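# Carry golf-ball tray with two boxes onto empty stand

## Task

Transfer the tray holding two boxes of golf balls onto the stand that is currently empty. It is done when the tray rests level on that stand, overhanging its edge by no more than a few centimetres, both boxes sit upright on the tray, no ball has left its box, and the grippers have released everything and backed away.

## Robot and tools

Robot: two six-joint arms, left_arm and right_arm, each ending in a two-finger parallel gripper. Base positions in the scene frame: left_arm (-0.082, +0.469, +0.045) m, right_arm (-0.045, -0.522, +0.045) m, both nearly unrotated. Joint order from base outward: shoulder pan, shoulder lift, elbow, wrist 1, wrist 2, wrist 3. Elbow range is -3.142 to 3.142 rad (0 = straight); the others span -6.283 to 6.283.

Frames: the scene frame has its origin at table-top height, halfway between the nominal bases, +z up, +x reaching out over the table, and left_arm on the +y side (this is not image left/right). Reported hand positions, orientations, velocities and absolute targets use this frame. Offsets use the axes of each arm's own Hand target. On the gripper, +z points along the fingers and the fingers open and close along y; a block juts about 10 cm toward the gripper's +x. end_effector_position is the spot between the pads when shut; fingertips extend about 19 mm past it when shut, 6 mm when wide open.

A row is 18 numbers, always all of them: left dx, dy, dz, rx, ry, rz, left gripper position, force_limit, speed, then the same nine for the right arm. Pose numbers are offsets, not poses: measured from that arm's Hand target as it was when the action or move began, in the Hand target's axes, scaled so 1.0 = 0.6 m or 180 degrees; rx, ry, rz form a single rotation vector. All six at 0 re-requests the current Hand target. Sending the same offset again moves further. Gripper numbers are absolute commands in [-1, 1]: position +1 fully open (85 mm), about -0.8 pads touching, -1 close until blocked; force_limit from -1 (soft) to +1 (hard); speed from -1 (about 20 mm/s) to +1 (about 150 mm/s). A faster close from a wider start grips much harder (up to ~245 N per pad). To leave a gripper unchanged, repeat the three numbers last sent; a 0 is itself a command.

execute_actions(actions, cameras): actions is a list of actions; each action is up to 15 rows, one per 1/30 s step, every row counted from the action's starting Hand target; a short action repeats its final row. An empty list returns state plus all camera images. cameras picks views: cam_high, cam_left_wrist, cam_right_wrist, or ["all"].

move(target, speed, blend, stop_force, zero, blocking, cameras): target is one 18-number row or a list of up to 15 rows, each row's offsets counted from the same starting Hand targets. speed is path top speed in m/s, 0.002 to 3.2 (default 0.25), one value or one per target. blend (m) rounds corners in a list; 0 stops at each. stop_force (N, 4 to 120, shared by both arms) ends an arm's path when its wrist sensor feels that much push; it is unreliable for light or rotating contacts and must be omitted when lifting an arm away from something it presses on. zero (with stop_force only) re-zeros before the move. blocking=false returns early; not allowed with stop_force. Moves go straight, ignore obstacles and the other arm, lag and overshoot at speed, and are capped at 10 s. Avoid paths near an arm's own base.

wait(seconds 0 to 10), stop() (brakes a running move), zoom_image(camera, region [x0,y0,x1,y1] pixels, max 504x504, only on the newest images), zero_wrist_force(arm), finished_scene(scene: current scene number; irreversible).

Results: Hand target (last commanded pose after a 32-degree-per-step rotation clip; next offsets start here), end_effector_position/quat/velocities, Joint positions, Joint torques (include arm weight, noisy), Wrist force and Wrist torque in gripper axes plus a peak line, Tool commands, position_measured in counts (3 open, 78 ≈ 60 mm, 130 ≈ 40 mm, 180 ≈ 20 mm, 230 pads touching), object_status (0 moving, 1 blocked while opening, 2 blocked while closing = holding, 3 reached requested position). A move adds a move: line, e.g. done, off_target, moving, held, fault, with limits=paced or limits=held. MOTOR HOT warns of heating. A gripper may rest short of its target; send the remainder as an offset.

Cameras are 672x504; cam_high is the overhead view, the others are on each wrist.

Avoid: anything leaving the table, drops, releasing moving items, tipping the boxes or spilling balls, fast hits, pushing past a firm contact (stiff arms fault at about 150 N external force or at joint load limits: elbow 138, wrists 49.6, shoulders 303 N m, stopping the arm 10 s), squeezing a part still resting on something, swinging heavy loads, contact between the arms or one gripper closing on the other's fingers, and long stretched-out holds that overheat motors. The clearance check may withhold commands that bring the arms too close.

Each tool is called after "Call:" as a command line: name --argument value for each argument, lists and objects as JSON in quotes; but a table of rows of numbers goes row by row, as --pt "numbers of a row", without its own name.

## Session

Call:
execute_actions --actions '[]' --cameras '["all"]'

Scene clock: 0.00 s.
left_arm: end_effector_position=(+0.8616, +0.1223, +0.3166) position_measured=3 object_status=3 end_effector_quat_wxyz=(-0.039, +0.921, +0.188, +0.340) | right_arm: end_effector_position=(+0.6239, -0.1220, +0.2970) position_measured=3 object_status=3 end_effector_quat_wxyz=(-0.453, +0.714, +0.307, +0.436)
Joint positions: left_arm=[-0.692 -1.142 1.692 -2.548 -0.999 2.182] | right_arm=[3.662 -2.075 -2.216 0.883 2.223 3.376]
Joint velocities: within noise
Joint torques (N m): no reading
Wrist force (N): no reading
Wrist torque (N m): no reading
Wrist force, peak (N): no reading
Hand target: left_arm +0.8616, +0.1223, +0.3166; -0.039, +0.921, +0.188, +0.340 | right_arm +0.6239, -0.1220, +0.2970; -0.453, +0.714, +0.307, +0.436
Tool commands: left_gripper/position=+1.0 left_gripper/force_limit=+1.0 left_gripper/speed=+1.0 right_gripper/position=+1.0 right_gripper/force_limit=+1.0 right_gripper/speed=+1.0

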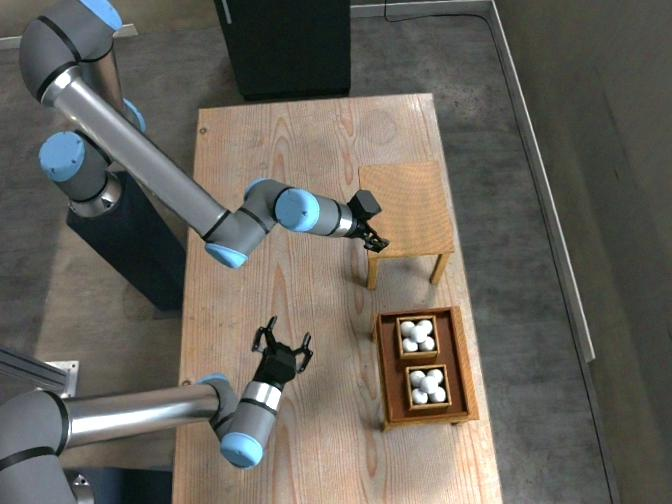

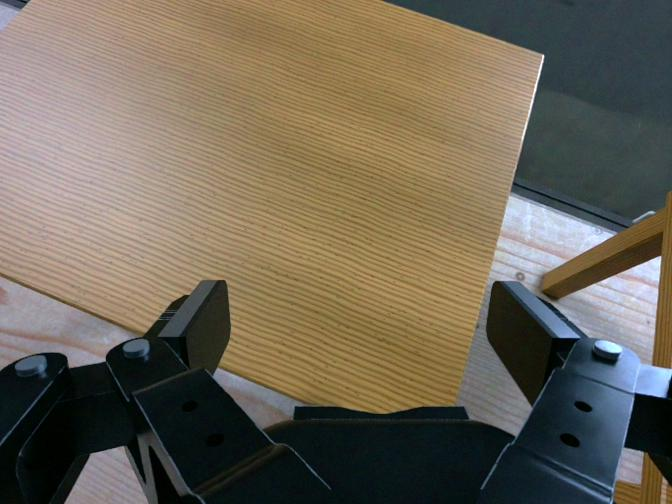

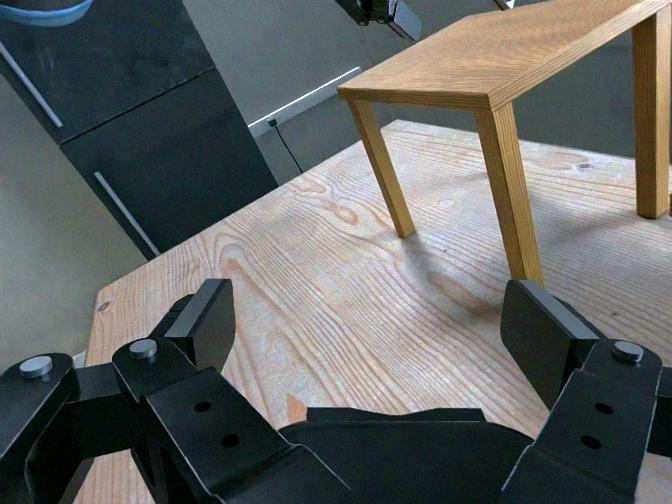

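Call:
move --pt "0.1175 0.0103 -0.1406 0 0 0 -1 -0.4 0 0.2158 -0.0083 -0.2502 0 0 0 -1 -0.4 0" --pt "0.207 0.3385 -0.2017 0.3043 -0.0349 -0.8246 -1 -0.4 0 0.4472 0.3707 -0.3643 -0.3195 -0.3075 0.2165 -1 -0.4 0" --speed '[0.3,0.4]' --blend '[0.05,0]' --cameras '["all"]'

Scene clock: 58.07 s.
left_arm: end_effector_position=(+0.9499, -0.0502, +0.5002) position_measured=232 object_status=3 end_effector_quat_wxyz=(+0.001, +0.000, +1.000, +0.000) | right_arm: end_effector_position=(+0.8499, -0.3993, +0.5000) position_measured=232 object_status=3 end_effector_quat_wxyz=(+0.000, +1.000, +0.000, +0.000)
Joint positions: left_arm=[-0.626 -0.679 0.371 -1.264 -1.57 -0.617] | right_arm=[3.451 -1.895 -1.286 -1.531 1.571 3.471]
Joint torques (N m): left_arm=[-10.83 -128.36 -34.82 -1.8 0.09 -2.57] | right_arm=[-3.58 75.9 60.16 1.96 -0.18 -1.81]
Wrist force (N): left_arm=[-1.2 0.8 -1.3] | right_arm=[0.1 0.8 1.2]
Wrist torque (N m): left_arm=[0.14 0.54 0.04] | right_arm=[0.14 0.30 0.16]
Wrist force, peak (N): left_arm=[-1.7 1.5 -1.3] | right_arm=[-3.1 -0.1 3.4]
Hand target: left_arm +0.9498, -0.0502, +0.5003; +0.001, +0.000, +1.000, +0.000 | right_arm +0.8499, -0.3993, +0.5000; +0.000, +1.000, +0.000, +0.000
Off the commanded pose: left_arm 0.000 m, 0 deg | right_arm 0.000 m, 0 deg.
move: done

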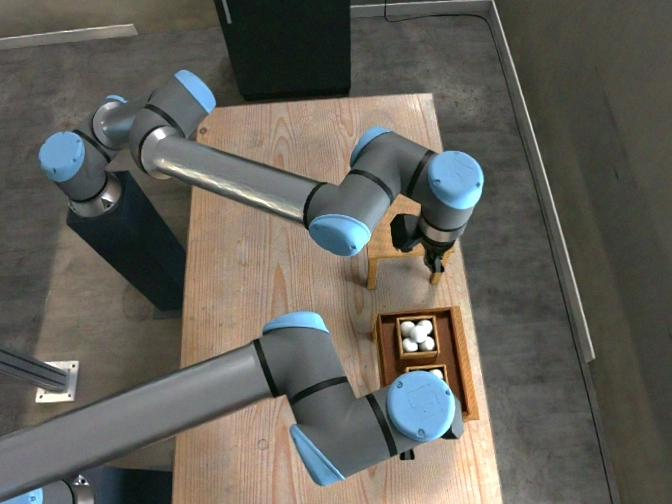

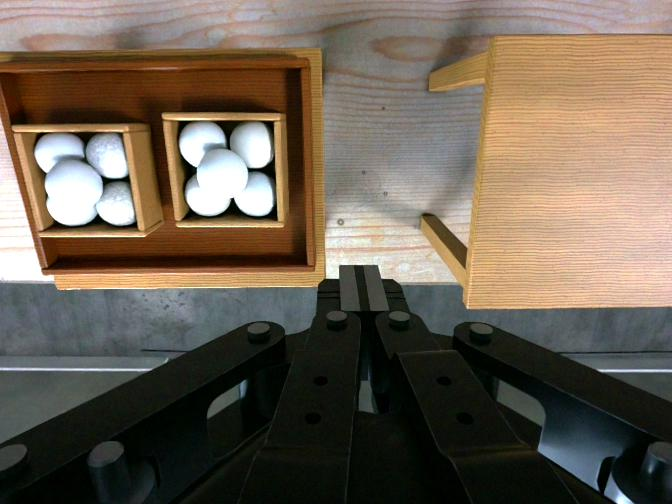

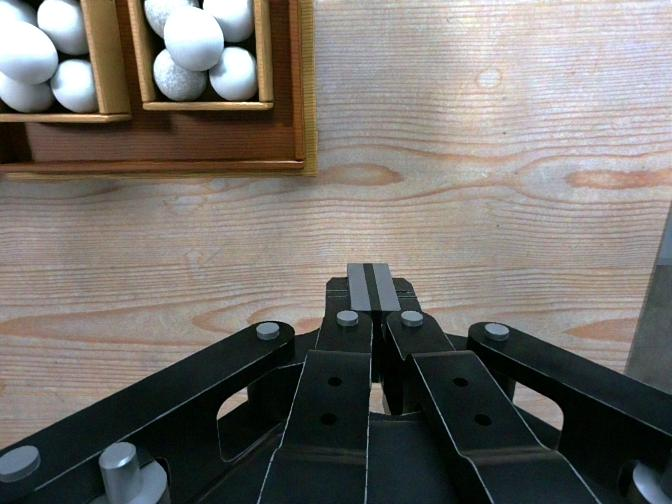

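Call:
move --target '[-0.097,-0.058,0.334,0,0,0,-1,-0.4,0,0.0668,-0.0688,0.3333,0,0,0,-1,-0.4,0]' --speed 0.25 --cameras '["cam_left_wrist","cam_right_wrist"]'

Scene clock: 113.43 s.
left_arm: end_effector_position=(+1.0083, -0.0851, +0.3002) position_measured=232 object_status=3 end_effector_quat_wxyz=(+0.001, +0.000, +1.000, +0.000) | right_arm: end_effector_position=(+0.8899, -0.3579, +0.3001) position_measured=232 object_status=3 end_effector_quat_wxyz=(+0.000, +1.000, +0.000, +0.000)
Joint positions: left_arm=[-0.621 -0.56 0.502 -1.514 -1.57 -0.613] | right_arm=[3.479 -2.034 -1.446 -1.233 1.571 3.499]
Joint torques (N m): left_arm=[6.26 -108.81 -36.67 -4.96 1.75 0.35] | right_arm=[-12.09 83.19 54.15 6.49 1.2 -2.71]
Wrist force (N): left_arm=[-1.3 1.4 -1.6] | right_arm=[0.0 0.2 1.3]
Wrist torque (N m): left_arm=[0.22 0.47 -0.01] | right_arm=[0.03 0.21 -0.03]
Wrist force, peak (N): left_arm=[-0.1 1.7 -5.3] | right_arm=[1.1 -0.6 5.1]
Hand target: left_arm +1.0082, -0.0851, +0.3000; +0.001, +0.000, +1.000, +0.000 | right_arm +0.8899, -0.3580, +0.3000; +0.000, +1.000, +0.000, +0.000
Off the commanded pose: left_arm 0.000 m, 0 deg | right_arm 0.000 m, 0 deg.
move: done
Images, in order (width x height): cam_left_wrist 672x504, cam_right_wrist 672x504.

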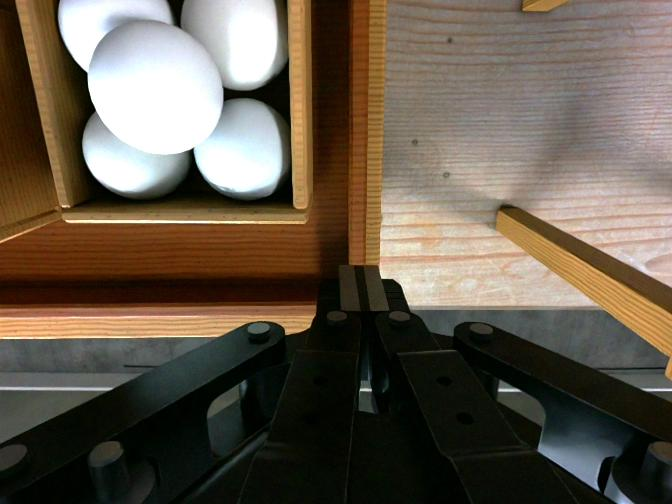

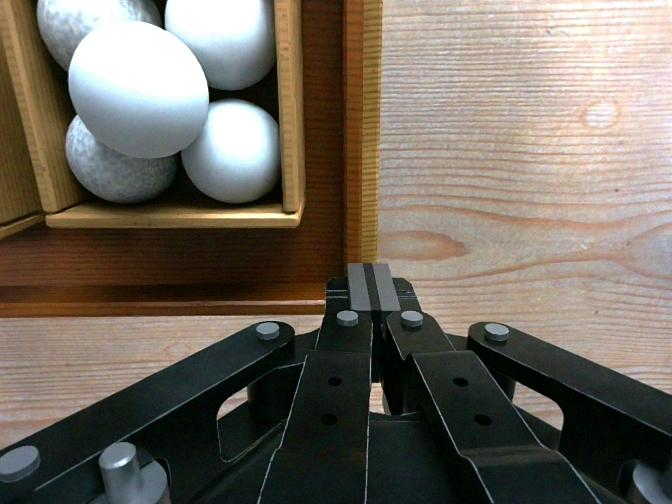

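Call:
move --target '[-0.0083,0.0027,0.0633,0,0,0,-1,-0.4,0,-0.0083,-0.0072,0.0633,0,0,0,-1,-0.4,0]' --speed 0.1

Call:
move --target '[0,0,0.045,0,0,0,-1,-0.4,0,0,0,0.045,0,0,0,-1,-0.4,0]' --speed 0.015 --stop_force 6 --cameras '["cam_left_wrist","cam_right_wrist"]'

Scene clock: 140.87 s.
left_arm: end_effector_position=(+1.0133, -0.0834, +0.2617) position_measured=232 object_status=3 end_effector_quat_wxyz=(+0.001, +0.000, +1.000, +0.000) | right_arm: end_effector_position=(+0.8849, -0.3536, +0.2619) position_measured=232 object_status=3 end_effector_quat_wxyz=(+0.000, +1.000, +0.000, +0.000)
Joint positions: left_arm=[-0.618 -0.551 0.552 -1.573 -1.57 -0.61] | right_arm=[3.485 -2.05 -1.493 -1.169 1.571 3.505]
Joint torques (N m): left_arm=[-0.29 -133.86 -60.48 -0.95 1.02 -0.61] | right_arm=[-4.43 100.43 59.26 1.75 -1.69 -0.9]
Wrist force (N): left_arm=[-1.0 0.6 -1.8] | right_arm=[0.0 -0.1 1.0]
Wrist torque (N m): left_arm=[0.17 0.45 -0.04] | right_arm=[-0.01 0.27 -0.08]
Wrist force, peak (N): left_arm=[-0.7 0.6 -3.5] | right_arm=[-0.6 0.5 2.7]
Hand target: left_arm +1.0133, -0.0835, +0.2620; +0.001, +0.000, +1.000, +0.000 | right_arm +0.8850, -0.3536, +0.2621; +0.000, +1.000, +0.000, +0.000
Off the commanded pose: left_arm 0.000 m, 0 deg | right_arm 0.000 m, 0 deg.
move: done

Scene clock: 142.87 s.
left_arm: end_effector_position=(+1.0133, -0.0835, +0.2502) position_measured=232 object_status=3 end_effector_quat_wxyz=(+0.001, +0.000, +1.000, +0.000) | right_arm: end_effector_position=(+0.8850, -0.3536, +0.2501) position_measured=232 object_status=3 end_effector_quat_wxyz=(+0.000, +1.000, +0.000, +0.000)
Joint positions: left_arm=[-0.618 -0.551 0.572 -1.593 -1.57 -0.61] | right_arm=[3.485 -2.058 -1.504 -1.151 1.571 3.505]
Joint torques (N m): left_arm=[-7.59 -88.02 -54.49 0.39 0.37 -1.03] | right_arm=[-6.85 97.27 56.27 1.99 -1.66 -1.92]
Wrist force (N): left_arm=[-3.7 -0.5 -10.9] | right_arm=[1.1 -0.3 -1.8]
Wrist torque (N m): left_arm=[0.22 0.48 -0.05] | right_arm=[0.03 0.34 -0.11]
Wrist force, peak (N): left_arm=[3.9 4.2 -26.2] | right_arm=[-7.5 2.8 -26.4]
Hand target: left_arm +1.0133, -0.0835, +0.2502; +0.001, +0.000, +1.000, +0.000 (not the last commanded pose) | right_arm +0.8850, -0.3536, +0.2501; +0.000, +1.000, +0.001, +0.000 (not the last commanded pose)
Off the commanded pose: left_arm 0.015 m, 0 deg | right_arm 0.015 m, 0 deg.
move: contact (left_arm, right_arm)
Images, in order (width x height): cam_left_wrist 672x504, cam_right_wrist 672x504.

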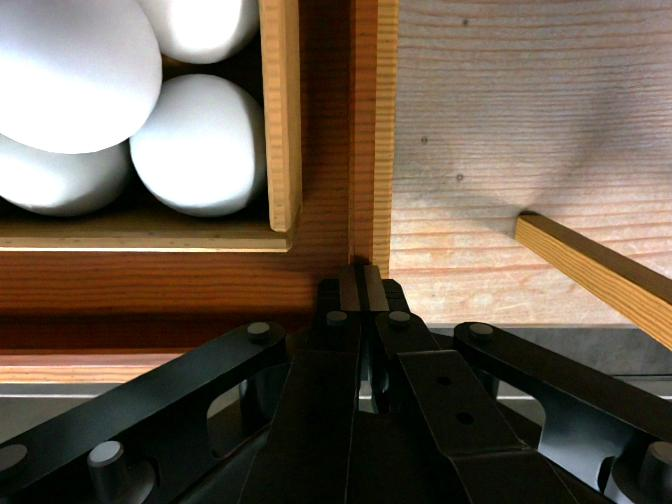

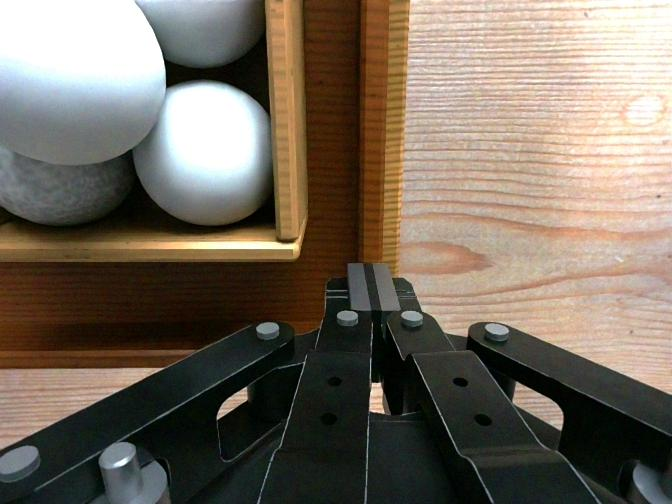

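Call:
move --pt "0 0 -0.01 0 0 -0.0015 -1 -0.4 0 0 0 -0.01 0 0 -0.0015 -1 -0.4 0" --pt "0 0.0013 -0.01 0 0 -0.0015 -0.1 -0.4 0 0 0.0007 -0.01 0 0 -0.0015 -0.1 -0.4 0" --pt "0 0.0013 0.0233 0 0 -0.0015 -0.1 -0.4 0 0 0.0007 0.0233 0 0 -0.0015 -0.1 -0.4 0" --speed 0.05 --cameras '["cam_left_wrist","cam_right_wrist"]'

Scene clock: 164.57 s.
left_arm: end_effector_position=(+1.0133, -0.0827, +0.2358) position_measured=141 object_status=3 end_effector_quat_wxyz=(+0.001, -0.002, +1.000, +0.000) end_effector_velocity=(+0.000, +0.000, +0.003) end_effector_angular_velocity=(+0.000, +0.001, +0.001) | right_arm: end_effector_position=(+0.8849, -0.3541, +0.2359) position_measured=141 object_status=3 end_effector_quat_wxyz=(+0.000, +1.000, +0.003, +0.000) end_effector_velocity=(+0.000, -0.002, +0.002) end_effector_angular_velocity=(-0.001, +0.001, -0.001)
Joint positions: left_arm=[-0.617 -0.55 0.596 -1.618 -1.57 -0.614] | right_arm=[3.484 -2.067 -1.516 -1.129 1.571 3.5]
Joint velocities: left_arm=[0 0 -0.005 0.006 0 0] | right_arm=[-0.001 0.002 0.002 -0.005 0 0]
Joint torques (N m): left_arm=[12.78 -121.25 -60.75 -1.24 -0.33 1.86] | right_arm=[-9.53 102.65 60.62 1.98 -1.4 0.59]
Wrist force (N): left_arm=[-1.0 0.6 -1.2] | right_arm=[-0.5 0.2 1.2]
Wrist torque (N m): left_arm=[0.14 0.45 0.13] | right_arm=[0.01 0.39 0.17]
Wrist force, peak (N): left_arm=[-3.5 -0.5 -11.6] | right_arm=[0.8 -0.4 -2.7]
Hand target: left_arm +1.0133, -0.0827, +0.2362; +0.001, -0.002, +1.000, +0.000 | right_arm +0.8850, -0.3540, +0.2361; +0.000, +1.000, +0.003, +0.000
Off the commanded pose: left_arm 0.000 m, 0 deg | right_arm 0.000 m, 0 deg.
move: done
Images, in order (width x height): cam_left_wrist 672x504, cam_right_wrist 672x504.

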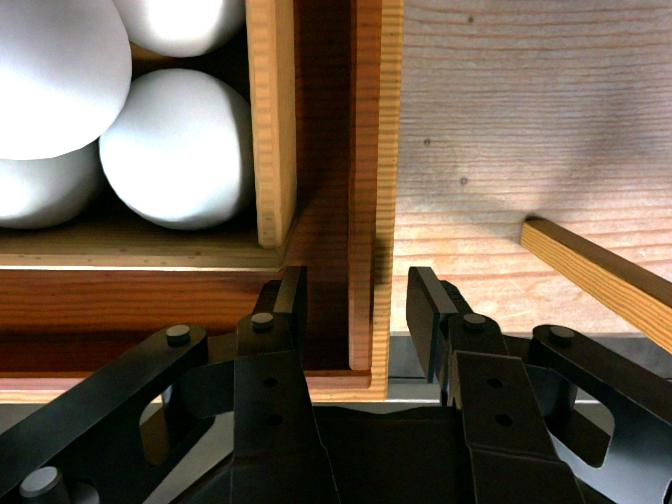

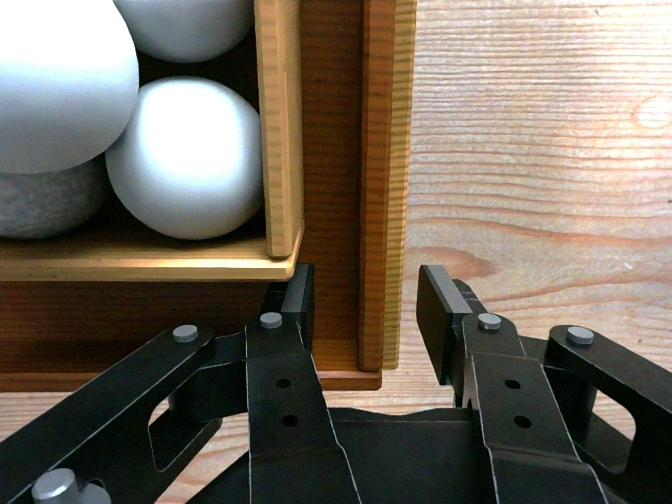

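Call:
execute_actions --actions '[[[0,0,0,0,0,0,-1,-0.4,-1,0,0,0,0,0,0,-0.1,-0.4,-1]],[[0,0,0,0,0,0,-1,-0.4,-1,0,0,0,0,0,0,-0.1,-0.4,-1]],[[0,0,0,0,0,0,-1,-0.4,-1,0,0,0,0,0,0,-0.1,-0.4,-1]],[[0,0,0,0,0,0,-1,-0.4,-1,0,0,0,0,0,0,-1,-0.4,-1]],[[0,0,0,0,0,0,-1,-0.4,-1,0,0,0,0,0,0,-1,-0.4,-1]],[[0,0,0,0,0,0,-1,-0.4,-1,0,0,0,0,0,0,-1,-0.4,-1]],[[0,0,0,0,0,0,-1,-0.4,-1,0,0,0,0,0,0,-1,-0.4,-1]]]'

Scene clock: 182.67 s.
left_arm: end_effector_position=(+1.0133, -0.0827, +0.2362) position_measured=211 object_status=2 end_effector_quat_wxyz=(+0.001, -0.002, +1.000, +0.000) | right_arm: end_effector_position=(+0.8850, -0.3541, +0.2362) position_measured=211 object_status=2 end_effector_quat_wxyz=(+0.000, +1.000, +0.003, +0.000)
Joint positions: left_arm=[-0.617 -0.55 0.596 -1.618 -1.57 -0.614] | right_arm=[3.484 -2.067 -1.516 -1.129 1.571 3.5]
Joint torques (N m): left_arm=[-39.99 -122.69 -57.49 -7.68 -8.34 0.19] | right_arm=[23.99 82.34 59.57 11.76 7.06 0.28]
Wrist force (N): left_arm=[-12.6 21.3 -1.6] | right_arm=[-12.4 25.0 -4.8]
Wrist torque (N m): left_arm=[0.03 0.41 -0.02] | right_arm=[-0.30 0.08 0.01]
Wrist force, peak (N): left_arm=[-12.6 21.3 -1.6] | right_arm=[-12.8 25.2 -4.7]
Hand target: left_arm +1.0133, -0.0827, +0.2362; +0.001, -0.002, +1.000, +0.000 | right_arm +0.8850, -0.3540, +0.2361; +0.000, +1.000, +0.003, +0.000
Off the commanded pose: left_arm 0.000 m, 0 deg | right_arm 0.000 m, 0 deg.

Call:
move --target '[-0.0004,0.0009,0,0,0,0,-1,-0.4,-1,-0.0004,0.0009,0,0,0,0,-1,-0.4,-1]' --speed 0.02

Call:
move --target '[0,0,-0.05,0,0,0,-1,-0.4,-1,0,0,-0.05,0,0,0,-1,-0.4,-1]' --speed 0.05 --cameras '["all"]'

Scene clock: 198.23 s.
left_arm: end_effector_position=(+1.0135, -0.0823, +0.2361) position_measured=211 object_status=2 end_effector_quat_wxyz=(+0.001, -0.002, +1.000, +0.000) | right_arm: end_effector_position=(+0.8847, -0.3545, +0.2361) position_measured=211 object_status=2 end_effector_quat_wxyz=(+0.000, +1.000, +0.003, +0.000)
Joint positions: left_arm=[-0.617 -0.55 0.596 -1.618 -1.57 -0.613] | right_arm=[3.484 -2.067 -1.517 -1.129 1.571 3.5]
Joint torques (N m): left_arm=[-2.61 -131.59 -36.74 -7.42 -4.2 2] | right_arm=[-7.85 103.01 40.83 6.98 1.63 -3.12]
Wrist force (N): left_arm=[-7.5 10.8 -2.5] | right_arm=[-3.8 7.2 -0.7]
Wrist torque (N m): left_arm=[0.05 0.41 -0.21] | right_arm=[-0.05 0.20 0.03]
Wrist force, peak (N): left_arm=[-13.7 23.1 -1.7] | right_arm=[-13.9 25.7 -6.0]
Hand target: left_arm +1.0136, -0.0822, +0.2362; +0.001, -0.002, +1.000, +0.000 | right_arm +0.8847, -0.3546, +0.2361; +0.000, +1.000, +0.003, +0.000
Off the commanded pose: left_arm 0.000 m, 0 deg | right_arm 0.000 m, 0 deg.
move: done

Scene clock: 199.13 s.
left_arm: end_effector_position=(+1.0135, -0.0822, +0.2666) position_measured=211 object_status=2 end_effector_quat_wxyz=(+0.001, -0.002, +1.000, +0.000) | right_arm: end_effector_position=(+0.8848, -0.3546, +0.2663) position_measured=211 object_status=2 end_effector_quat_wxyz=(+0.000, +1.000, +0.003, +0.000)
Joint positions: left_arm=[-0.617 -0.552 0.547 -1.567 -1.57 -0.613] | right_arm=[3.484 -2.047 -1.49 -1.176 1.571 3.5]
Joint torques (N m): left_arm=[3.26 -103.49 -44.73 -8.77 0.14 -0.05] | right_arm=[-6.23 87.6 46.54 9.09 -0.76 -2.88]
Wrist force (N): left_arm=[-5.8 7.1 3.8] | right_arm=[-4.0 6.4 7.0]
Wrist torque (N m): left_arm=[0.16 0.51 -0.20] | right_arm=[-0.01 0.20 0.06]
Wrist force, peak (N): left_arm=[-8.0 10.3 -2.0] | right_arm=[-3.9 6.5 7.3]
Hand target: left_arm +1.0135, -0.0822, +0.2662; +0.001, -0.002, +1.000, +0.000 | right_arm +0.8847, -0.3546, +0.2661; +0.000, +1.000, +0.003, +0.000
Off the commanded pose: left_arm 0.000 m, 0 deg | right_arm 0.000 m, 0 deg.
move: done

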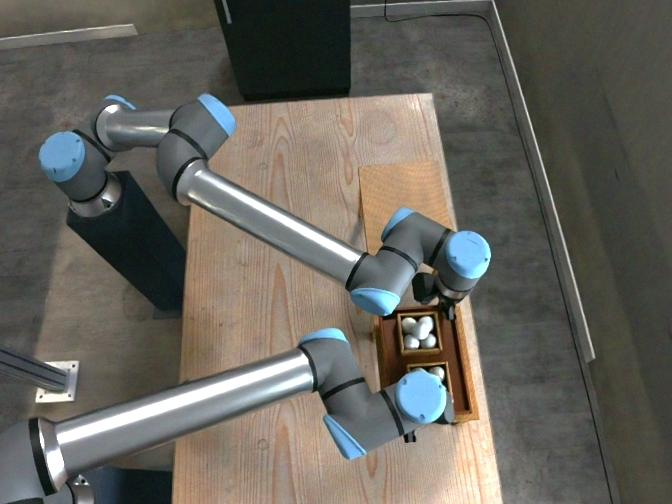

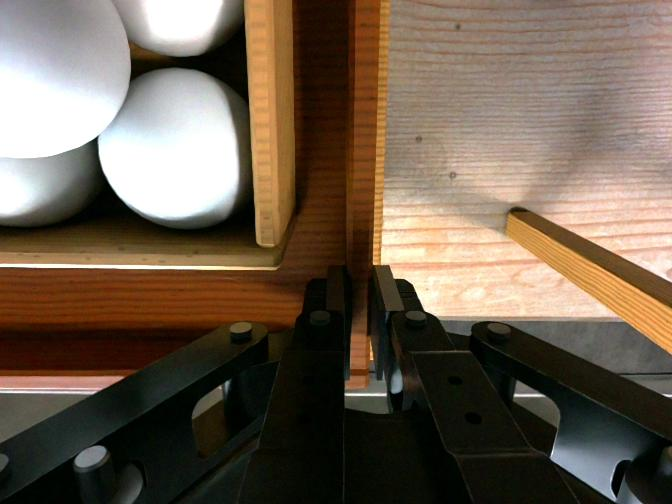

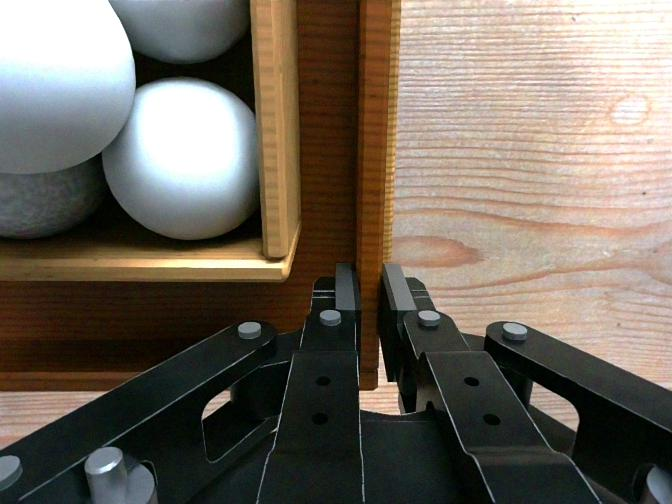

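Call:
move --pt "-0.0004 0 -0.175 0 0 0 -1 -0.4 -1 0 0 -0.175 0 0 0 -1 -0.4 -1" --pt "-0.0199 0.7216 -0.175 0 0 0 -1 -0.4 -1 0.021 -0.7216 -0.175 0 0 0 -1 -0.4 -1" --speed '[0.15,0.18]' --blend '[0.03,0]' --cameras '["all"]'

Call:
zoom_image --camera "cam_high" --region '[330, 80, 490, 300]'

Scene clock: 234.30 s.
left_arm: end_effector_position=(+1.0233, +0.3508, +0.3712) position_measured=211 object_status=2 end_effector_quat_wxyz=(+0.001, -0.002, +1.000, +0.000) | right_arm: end_effector_position=(+0.8948, +0.0783, +0.3712) position_measured=211 object_status=2 end_effector_quat_wxyz=(+0.000, +1.000, +0.003, +0.000)
Joint positions: left_arm=[-0.272 -0.846 0.897 -1.624 -1.571 -0.268] | right_arm=[3.846 -2.305 -0.881 -1.526 1.571 3.861]
Joint torques (N m): left_arm=[-6.37 -89.23 -64.72 -0.95 -5.26 -0.08] | right_arm=[10.43 112.47 68.68 10.67 0.16 -1.46]
Wrist force (N): left_arm=[-9.0 12.1 5.1] | right_arm=[-6.5 15.0 6.3]
Wrist torque (N m): left_arm=[-0.26 0.36 0.02] | right_arm=[0.43 0.06 -0.10]
Wrist force, peak (N): left_arm=[-9.0 12.1 5.1] | right_arm=[-6.9 15.4 6.4]
Hand target: left_arm +1.0233, +0.3509, +0.3711; +0.001, -0.002, +1.000, +0.000 | right_arm +0.8949, +0.0784, +0.3712; +0.000, +1.000, +0.003, +0.000
Off the commanded pose: left_arm 0.000 m, 0 deg | right_arm 0.000 m, 0 deg.
move: done

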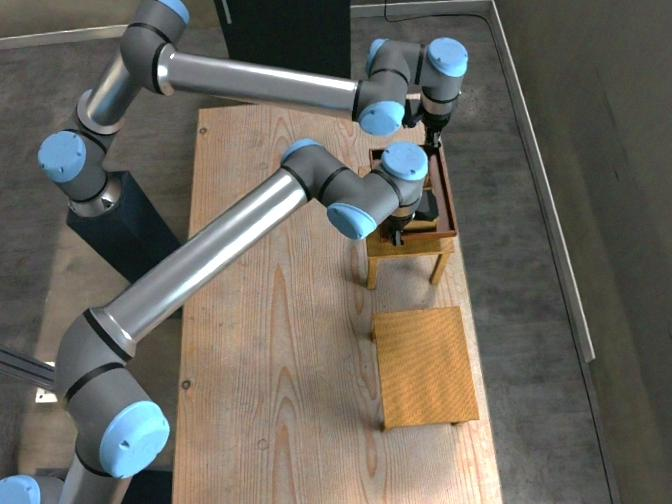

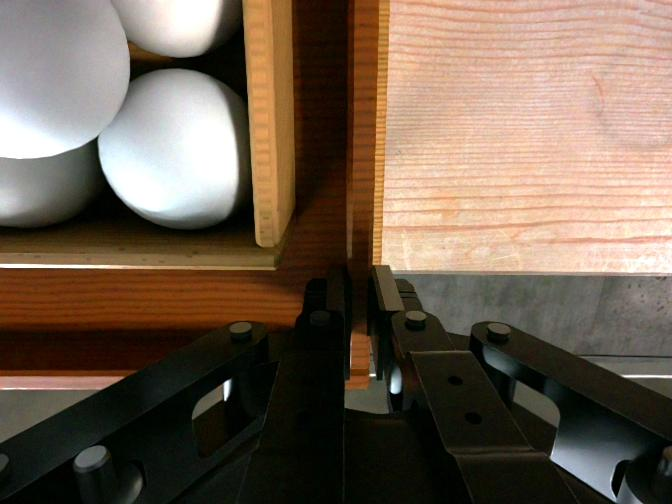

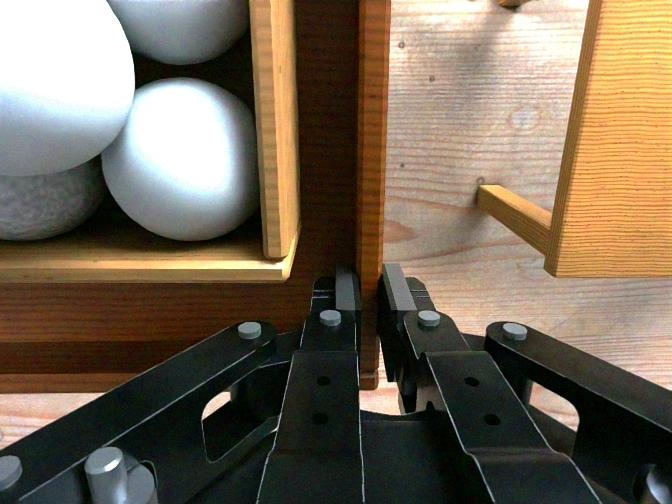

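Scaled by 2.291.

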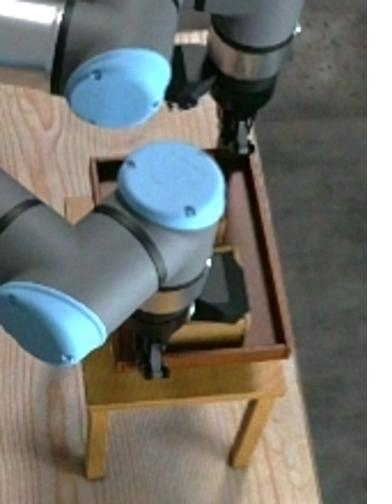

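Call:
move --target '[0.0102,0.0055,0.1083,0,0,0,-1,-0.4,-1,-0.01,-0.0045,0.1083,0,0,0,-1,-0.4,-1]' --speed 0.08 --cameras '["all"]'

Call:
zoom_image --camera "cam_high" --region '[330, 100, 490, 300]'

Scene clock: 266.27 s.
left_arm: end_effector_position=(+1.0173, +0.3541, +0.3059) position_measured=211 object_status=2 end_effector_quat_wxyz=(+0.001, -0.002, +1.000, +0.000) | right_arm: end_effector_position=(+0.8888, +0.0812, +0.3061) position_measured=211 object_status=2 end_effector_quat_wxyz=(+0.000, +1.000, +0.003, +0.000) end_effector_velocity=(-0.001, +0.001, +0.002) end_effector_angular_velocity=(-0.001, +0.001, +0.002)
Joint positions: left_arm=[-0.27 -0.844 1.009 -1.737 -1.571 -0.267] | right_arm=[3.851 -2.311 -0.986 -1.416 1.571 3.867]
Joint velocities: left_arm=[within noise] | right_arm=[0.001 0.001 0.003 -0.005 0 0]
Joint torques (N m): left_arm=[9.27 -112.54 -64.47 -1.58 -1.07 1.52] | right_arm=[-2.96 130.85 65.64 3.95 -0.27 1.23]
Wrist force (N): left_arm=[-4.9 2.8 4.6] | right_arm=[-2.4 4.2 5.8]
Wrist torque (N m): left_arm=[0.19 0.56 -0.32] | right_arm=[0.45 0.23 -0.30]
Wrist force, peak (N): left_arm=[-10.6 14.2 4.0] | right_arm=[-7.9 17.5 5.3]
Hand target: left_arm +1.0173, +0.3541, +0.3061; +0.001, -0.002, +1.000, +0.000 | right_arm +0.8888, +0.0811, +0.3063; +0.000, +1.000, +0.003, +0.000
Off the commanded pose: left_arm 0.000 m, 0 deg | right_arm 0.000 m, 0 deg.
move: done

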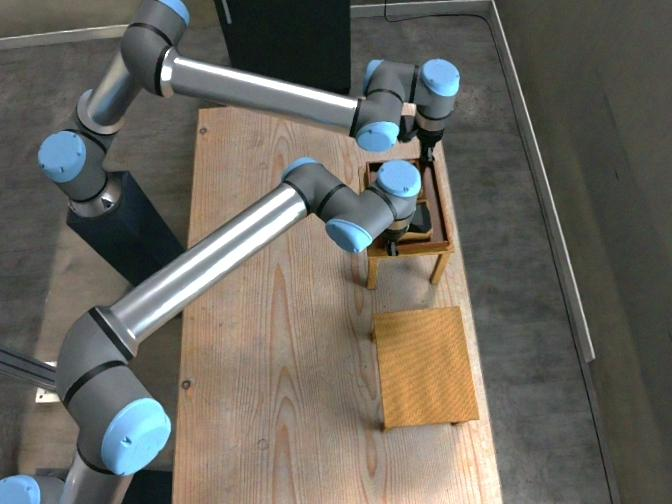

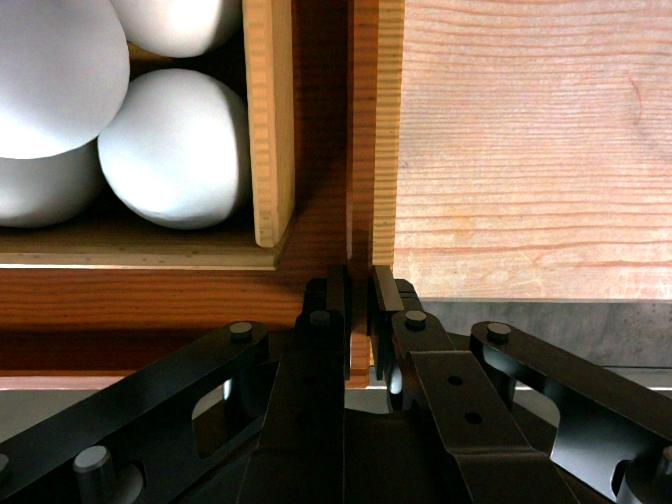

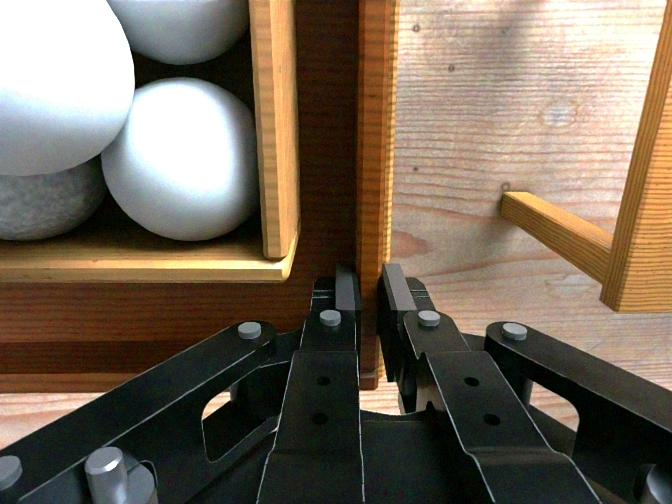

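Scaled by 2.520.

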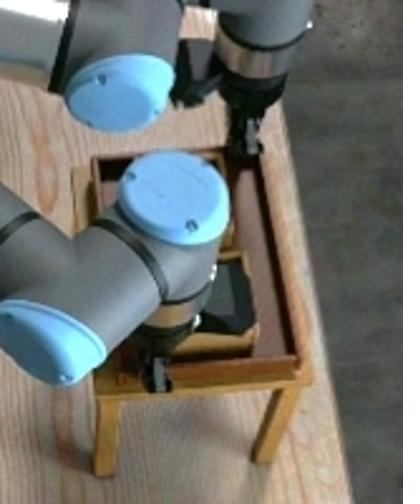

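Call:
move --target '[0,0.005,0.0147,0,0,0,-1,-0.4,-1,0,-0.005,0.015,0,0,0,-1,-0.4,-1]' --speed 0.05

Call:
move --target '[0,0,0.025,0,0,0,-1,-0.4,-1,0,0,0.025,0,0,0,-1,-0.4,-1]' --speed 0.01 --stop_force 7 --cameras '["all"]'

Scene clock: 281.23 s.
left_arm: end_effector_position=(+1.0173, +0.3572, +0.2971) position_measured=211 object_status=2 end_effector_quat_wxyz=(+0.001, -0.002, +1.000, +0.000) | right_arm: end_effector_position=(+0.8888, +0.0841, +0.2971) position_measured=211 object_status=2 end_effector_quat_wxyz=(+0.000, +1.000, +0.003, +0.000)
Joint positions: left_arm=[-0.268 -0.842 1.021 -1.751 -1.571 -0.264] | right_arm=[3.853 -2.317 -0.991 -1.404 1.571 3.869]
Joint torques (N m): left_arm=[1.92 -97.3 -57.58 -2.44 1.2 0.56] | right_arm=[2 128.47 54.72 3.24 -1.96 2.06]
Wrist force (N): left_arm=[-3.4 0.3 4.7] | right_arm=[-1.5 1.4 5.5]
Wrist torque (N m): left_arm=[0.18 0.49 -0.33] | right_arm=[0.45 0.24 -0.33]
Wrist force, peak (N): left_arm=[-5.2 2.5 5.2] | right_arm=[-2.5 4.2 5.9]
Hand target: left_arm +1.0173, +0.3571, +0.2973; +0.001, -0.002, +1.000, +0.000 | right_arm +0.8888, +0.0841, +0.2973; +0.000, +1.000, +0.003, +0.000
Off the commanded pose: left_arm 0.000 m, 0 deg | right_arm 0.000 m, 0 deg.
move: done

Scene clock: 282.90 s.
left_arm: end_effector_position=(+1.0173, +0.3572, +0.2941) position_measured=211 object_status=2 end_effector_quat_wxyz=(+0.001, -0.002, +1.000, +0.000) | right_arm: end_effector_position=(+0.8888, +0.0841, +0.2954) position_measured=211 object_status=2 end_effector_quat_wxyz=(+0.000, +1.000, +0.003, +0.000)
Joint positions: left_arm=[-0.268 -0.841 1.024 -1.756 -1.571 -0.264] | right_arm=[3.853 -2.317 -0.993 -1.402 1.571 3.869]
Joint torques (N m): left_arm=[-3.56 -107.25 -57.76 -0.68 0.14 1.07] | right_arm=[3.75 119.58 65.22 2.45 -1.9 1.03]
Wrist force (N): left_arm=[-4.0 -1.8 -4.3] | right_arm=[0.3 -1.9 3.9]
Wrist torque (N m): left_arm=[0.27 0.50 -0.32] | right_arm=[0.44 0.25 -0.31]
Wrist force, peak (N): left_arm=[1.6 1.3 -13.1] | right_arm=[-6.5 3.4 -12.3]
Hand target: left_arm +1.0173, +0.3572, +0.2942; +0.001, -0.002, +1.000, +0.000 (not the last commanded pose) | right_arm +0.8888, +0.0841, +0.2955; +0.000, +1.000, +0.003, +0.000 (not the last commanded pose)
Off the commanded pose: left_arm 0.012 m, 0 deg | right_arm 0.013 m, 0 deg.
move: contact (left_arm, right_arm)

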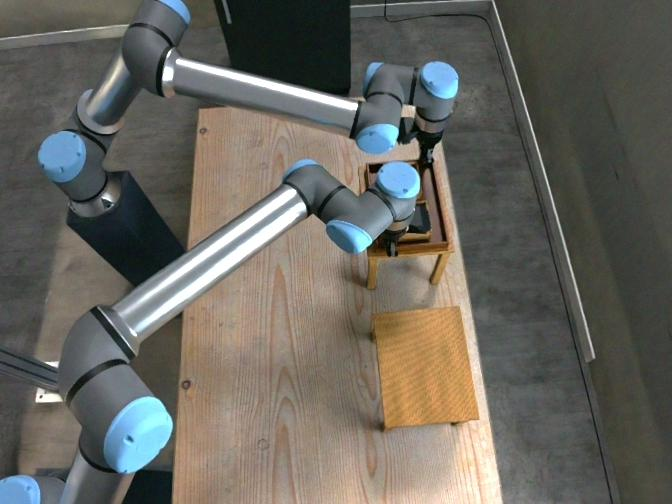

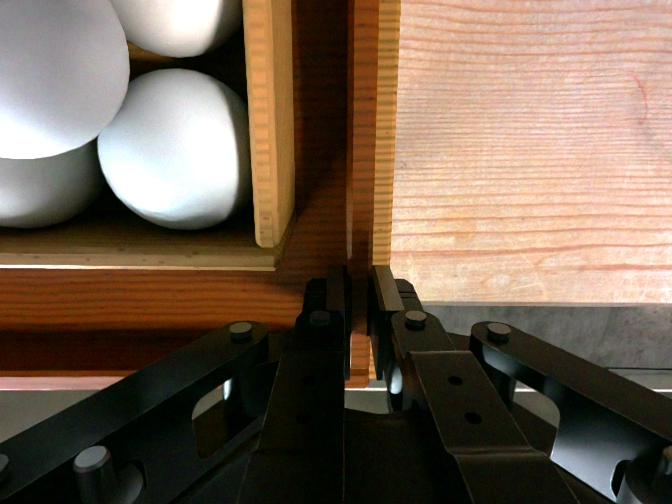

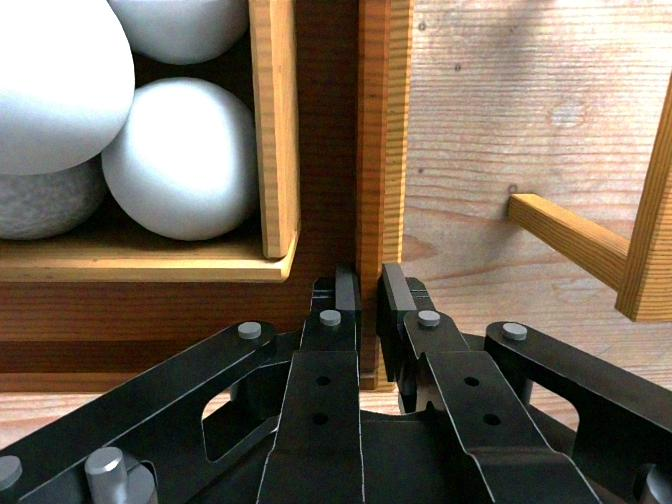

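Call:
move --target '[0,0,0,0,0,0,-1,-0.4,-1,0,0,0.006,0,0,0,-1,-0.4,-1]' --speed 0.006 --stop_force 5

Call:
execute_actions --actions '[[[0,0,0,0,0,0,-0.54,-0.4,-0.9,0,0,0,0,0,0,-0.54,-0.4,-0.9]]]' --cameras '["all"]'

Scene clock: 295.57 s.
left_arm: end_effector_position=(+1.0173, +0.3572, +0.2942) position_measured=211 object_status=2 end_effector_quat_wxyz=(+0.001, -0.002, +1.000, +0.000) | right_arm: end_effector_position=(+0.8888, +0.0842, +0.2954) position_measured=211 object_status=2 end_effector_quat_wxyz=(+0.000, +1.000, +0.003, +0.000)
Joint positions: left_arm=[-0.268 -0.841 1.024 -1.756 -1.571 -0.264] | right_arm=[3.853 -2.317 -0.993 -1.401 1.571 3.869]
Joint torques (N m): left_arm=[-2.77 -111.42 -58.39 -4.99 0.2 1.21] | right_arm=[4.3 112.85 61.65 2.11 -1.49 0.97]
Wrist force (N): left_arm=[-4.0 2.2 -5.0] | right_arm=[-0.6 3.4 -2.6]
Wrist torque (N m): left_arm=[0.27 0.52 -0.33] | right_arm=[0.39 0.17 -0.33]
Wrist force, peak (N): left_arm=[-4.1 2.0 -5.8] | right_arm=[-7.2 7.9 -10.2]
Hand target: left_arm +1.0173, +0.3572, +0.2942; +0.001, -0.002, +1.000, +0.000 | right_arm +0.8888, +0.0842, +0.2954; +0.000, +1.000, +0.003, +0.000 (not the last commanded pose)
Off the commanded pose: left_arm 0.000 m, 0 deg | right_arm 0.004 m, 0 deg.
move: contact (right_arm)

Scene clock: 296.27 s.
left_arm: end_effector_position=(+1.0173, +0.3572, +0.2942) position_measured=197 object_status=3 end_effector_quat_wxyz=(+0.001, -0.002, +1.000, +0.000) | right_arm: end_effector_position=(+0.8888, +0.0842, +0.2954) position_measured=197 object_status=3 end_effector_quat_wxyz=(+0.000, +1.000, +0.003, +0.000)
Joint positions: left_arm=[-0.268 -0.841 1.024 -1.756 -1.571 -0.264] | right_arm=[3.853 -2.317 -0.993 -1.401 1.571 3.869]
Joint torques (N m): left_arm=[-0.61 -112.6 -58.54 -5.62 0.47 1.5] | right_arm=[2.22 108.74 62.61 2.83 -1.92 0.67]
Wrist force (N): left_arm=[-2.0 0.8 -1.4] | right_arm=[0.5 2.8 0.9]
Wrist torque (N m): left_arm=[0.21 0.60 -0.04] | right_arm=[0.44 0.16 -0.06]
Wrist force, peak (N): left_arm=[-4.3 2.2 -4.6] | right_arm=[-0.9 3.3 -2.0]
Hand target: left_arm +1.0173, +0.3572, +0.2942; +0.001, -0.002, +1.000, +0.000 | right_arm +0.8888, +0.0842, +0.2954; +0.000, +1.000, +0.003, +0.000
Off the commanded pose: left_arm 0.000 m, 0 deg | right_arm 0.000 m, 0 deg.

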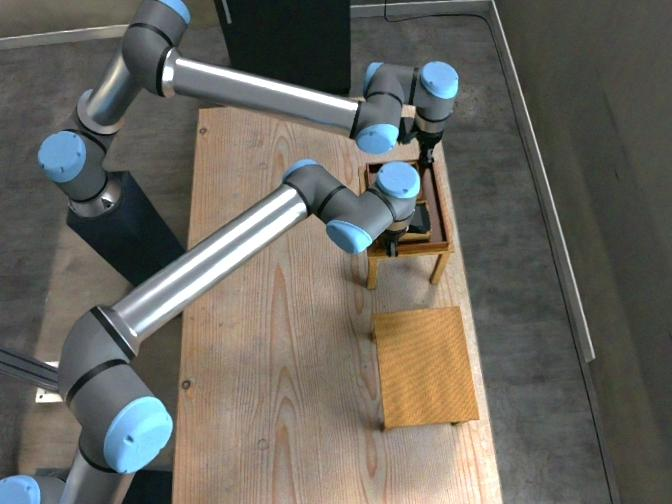

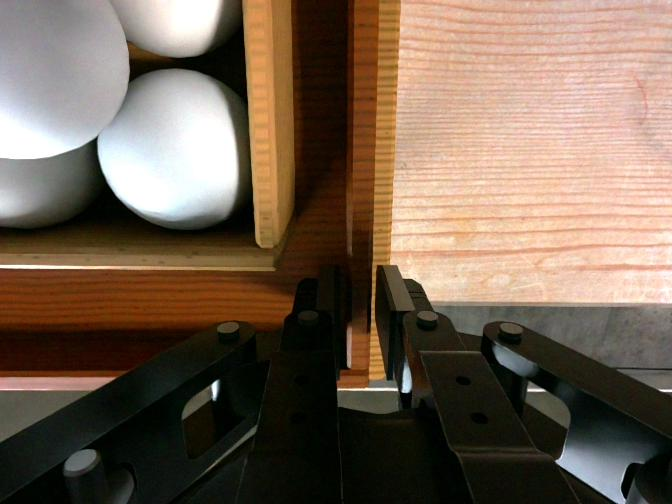

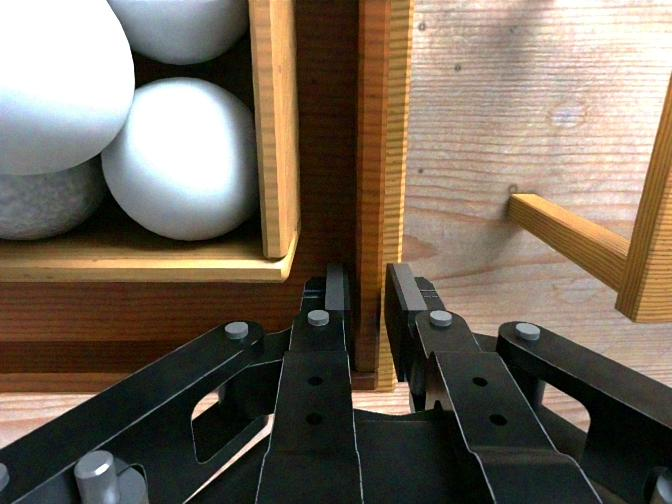

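Call:
move --pt "0 0 -0.05 0 0 0 -0.54 -0.4 -0.9 0 0 -0.05 0 0 0 -0.54 -0.4 -0.9" --pt "0 0 -0.3 0 0 0 -0.54 -0.4 -0.9 0 0 -0.3 0 0 0 -0.54 -0.4 -0.9" --pt "0.3333 0.0333 -0.3167 0 0 0 -0.54 -0.4 -0.9 -0.3333 0.0833 -0.3167 0 0 0 -0.54 -0.4 -0.9" --speed '[0.06,0.25,0.3]' --blend '[0.005,0.03,0]' --cameras '["all"]'

Call:
zoom_image --camera "cam_high" --region '[330, 100, 490, 300]'

Scene clock: 308.40 s.
left_arm: end_effector_position=(+0.8171, +0.3762, +0.4839) position_measured=197 object_status=3 end_effector_quat_wxyz=(+0.001, -0.002, +1.000, +0.000) | right_arm: end_effector_position=(+0.6892, +0.0330, +0.4854) position_measured=197 object_status=3 end_effector_quat_wxyz=(+0.000, +1.000, +0.003, +0.000)
Joint positions: left_arm=[-0.305 -1.245 1.313 -1.64 -1.571 -0.301] | right_arm=[3.958 -1.925 -1.27 -1.516 1.571 3.974]
Joint torques (N m): left_arm=[12.35 -88.18 -37.36 -1.63 1.5 2.09] | right_arm=[0.76 98.42 45.38 2.52 -0.41 -1.39]
Wrist force (N): left_arm=[-2.6 1.6 -0.8] | right_arm=[-0.2 2.0 0.8]
Wrist torque (N m): left_arm=[0.26 0.69 0.19] | right_arm=[0.38 0.37 0.24]
Wrist force, peak (N): left_arm=[-4.8 1.1 -4.0] | right_arm=[-3.8 3.6 0.3]
Hand target: left_arm +0.8170, +0.3763, +0.4839; +0.001, -0.002, +1.000, +0.000 | right_arm +0.6891, +0.0330, +0.4853; +0.000, +1.000, +0.003, +0.000
Off the commanded pose: left_arm 0.000 m, 0 deg | right_arm 0.000 m, 0 deg.
move: done

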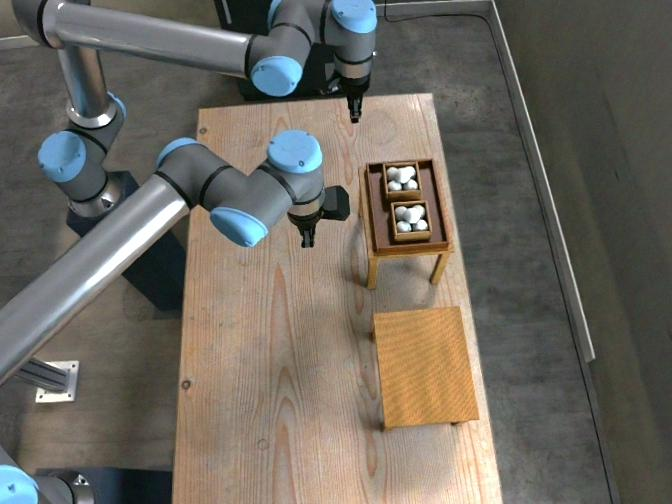

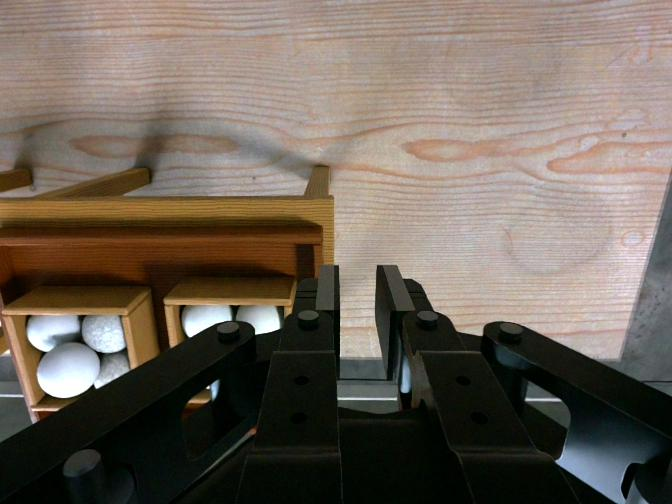

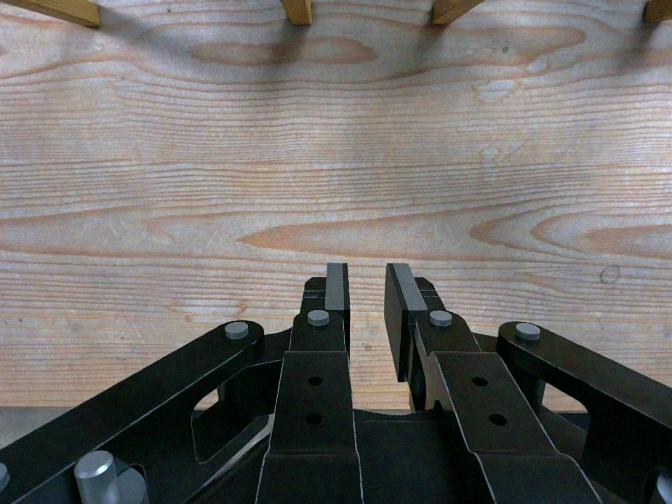

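Scaled by 2.520.

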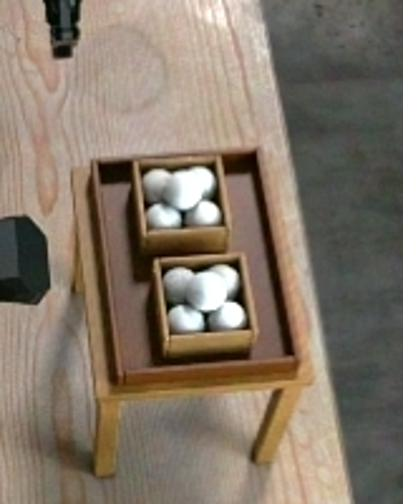

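Call:
finished_scene --scene 2

The scene is finished: the task was done.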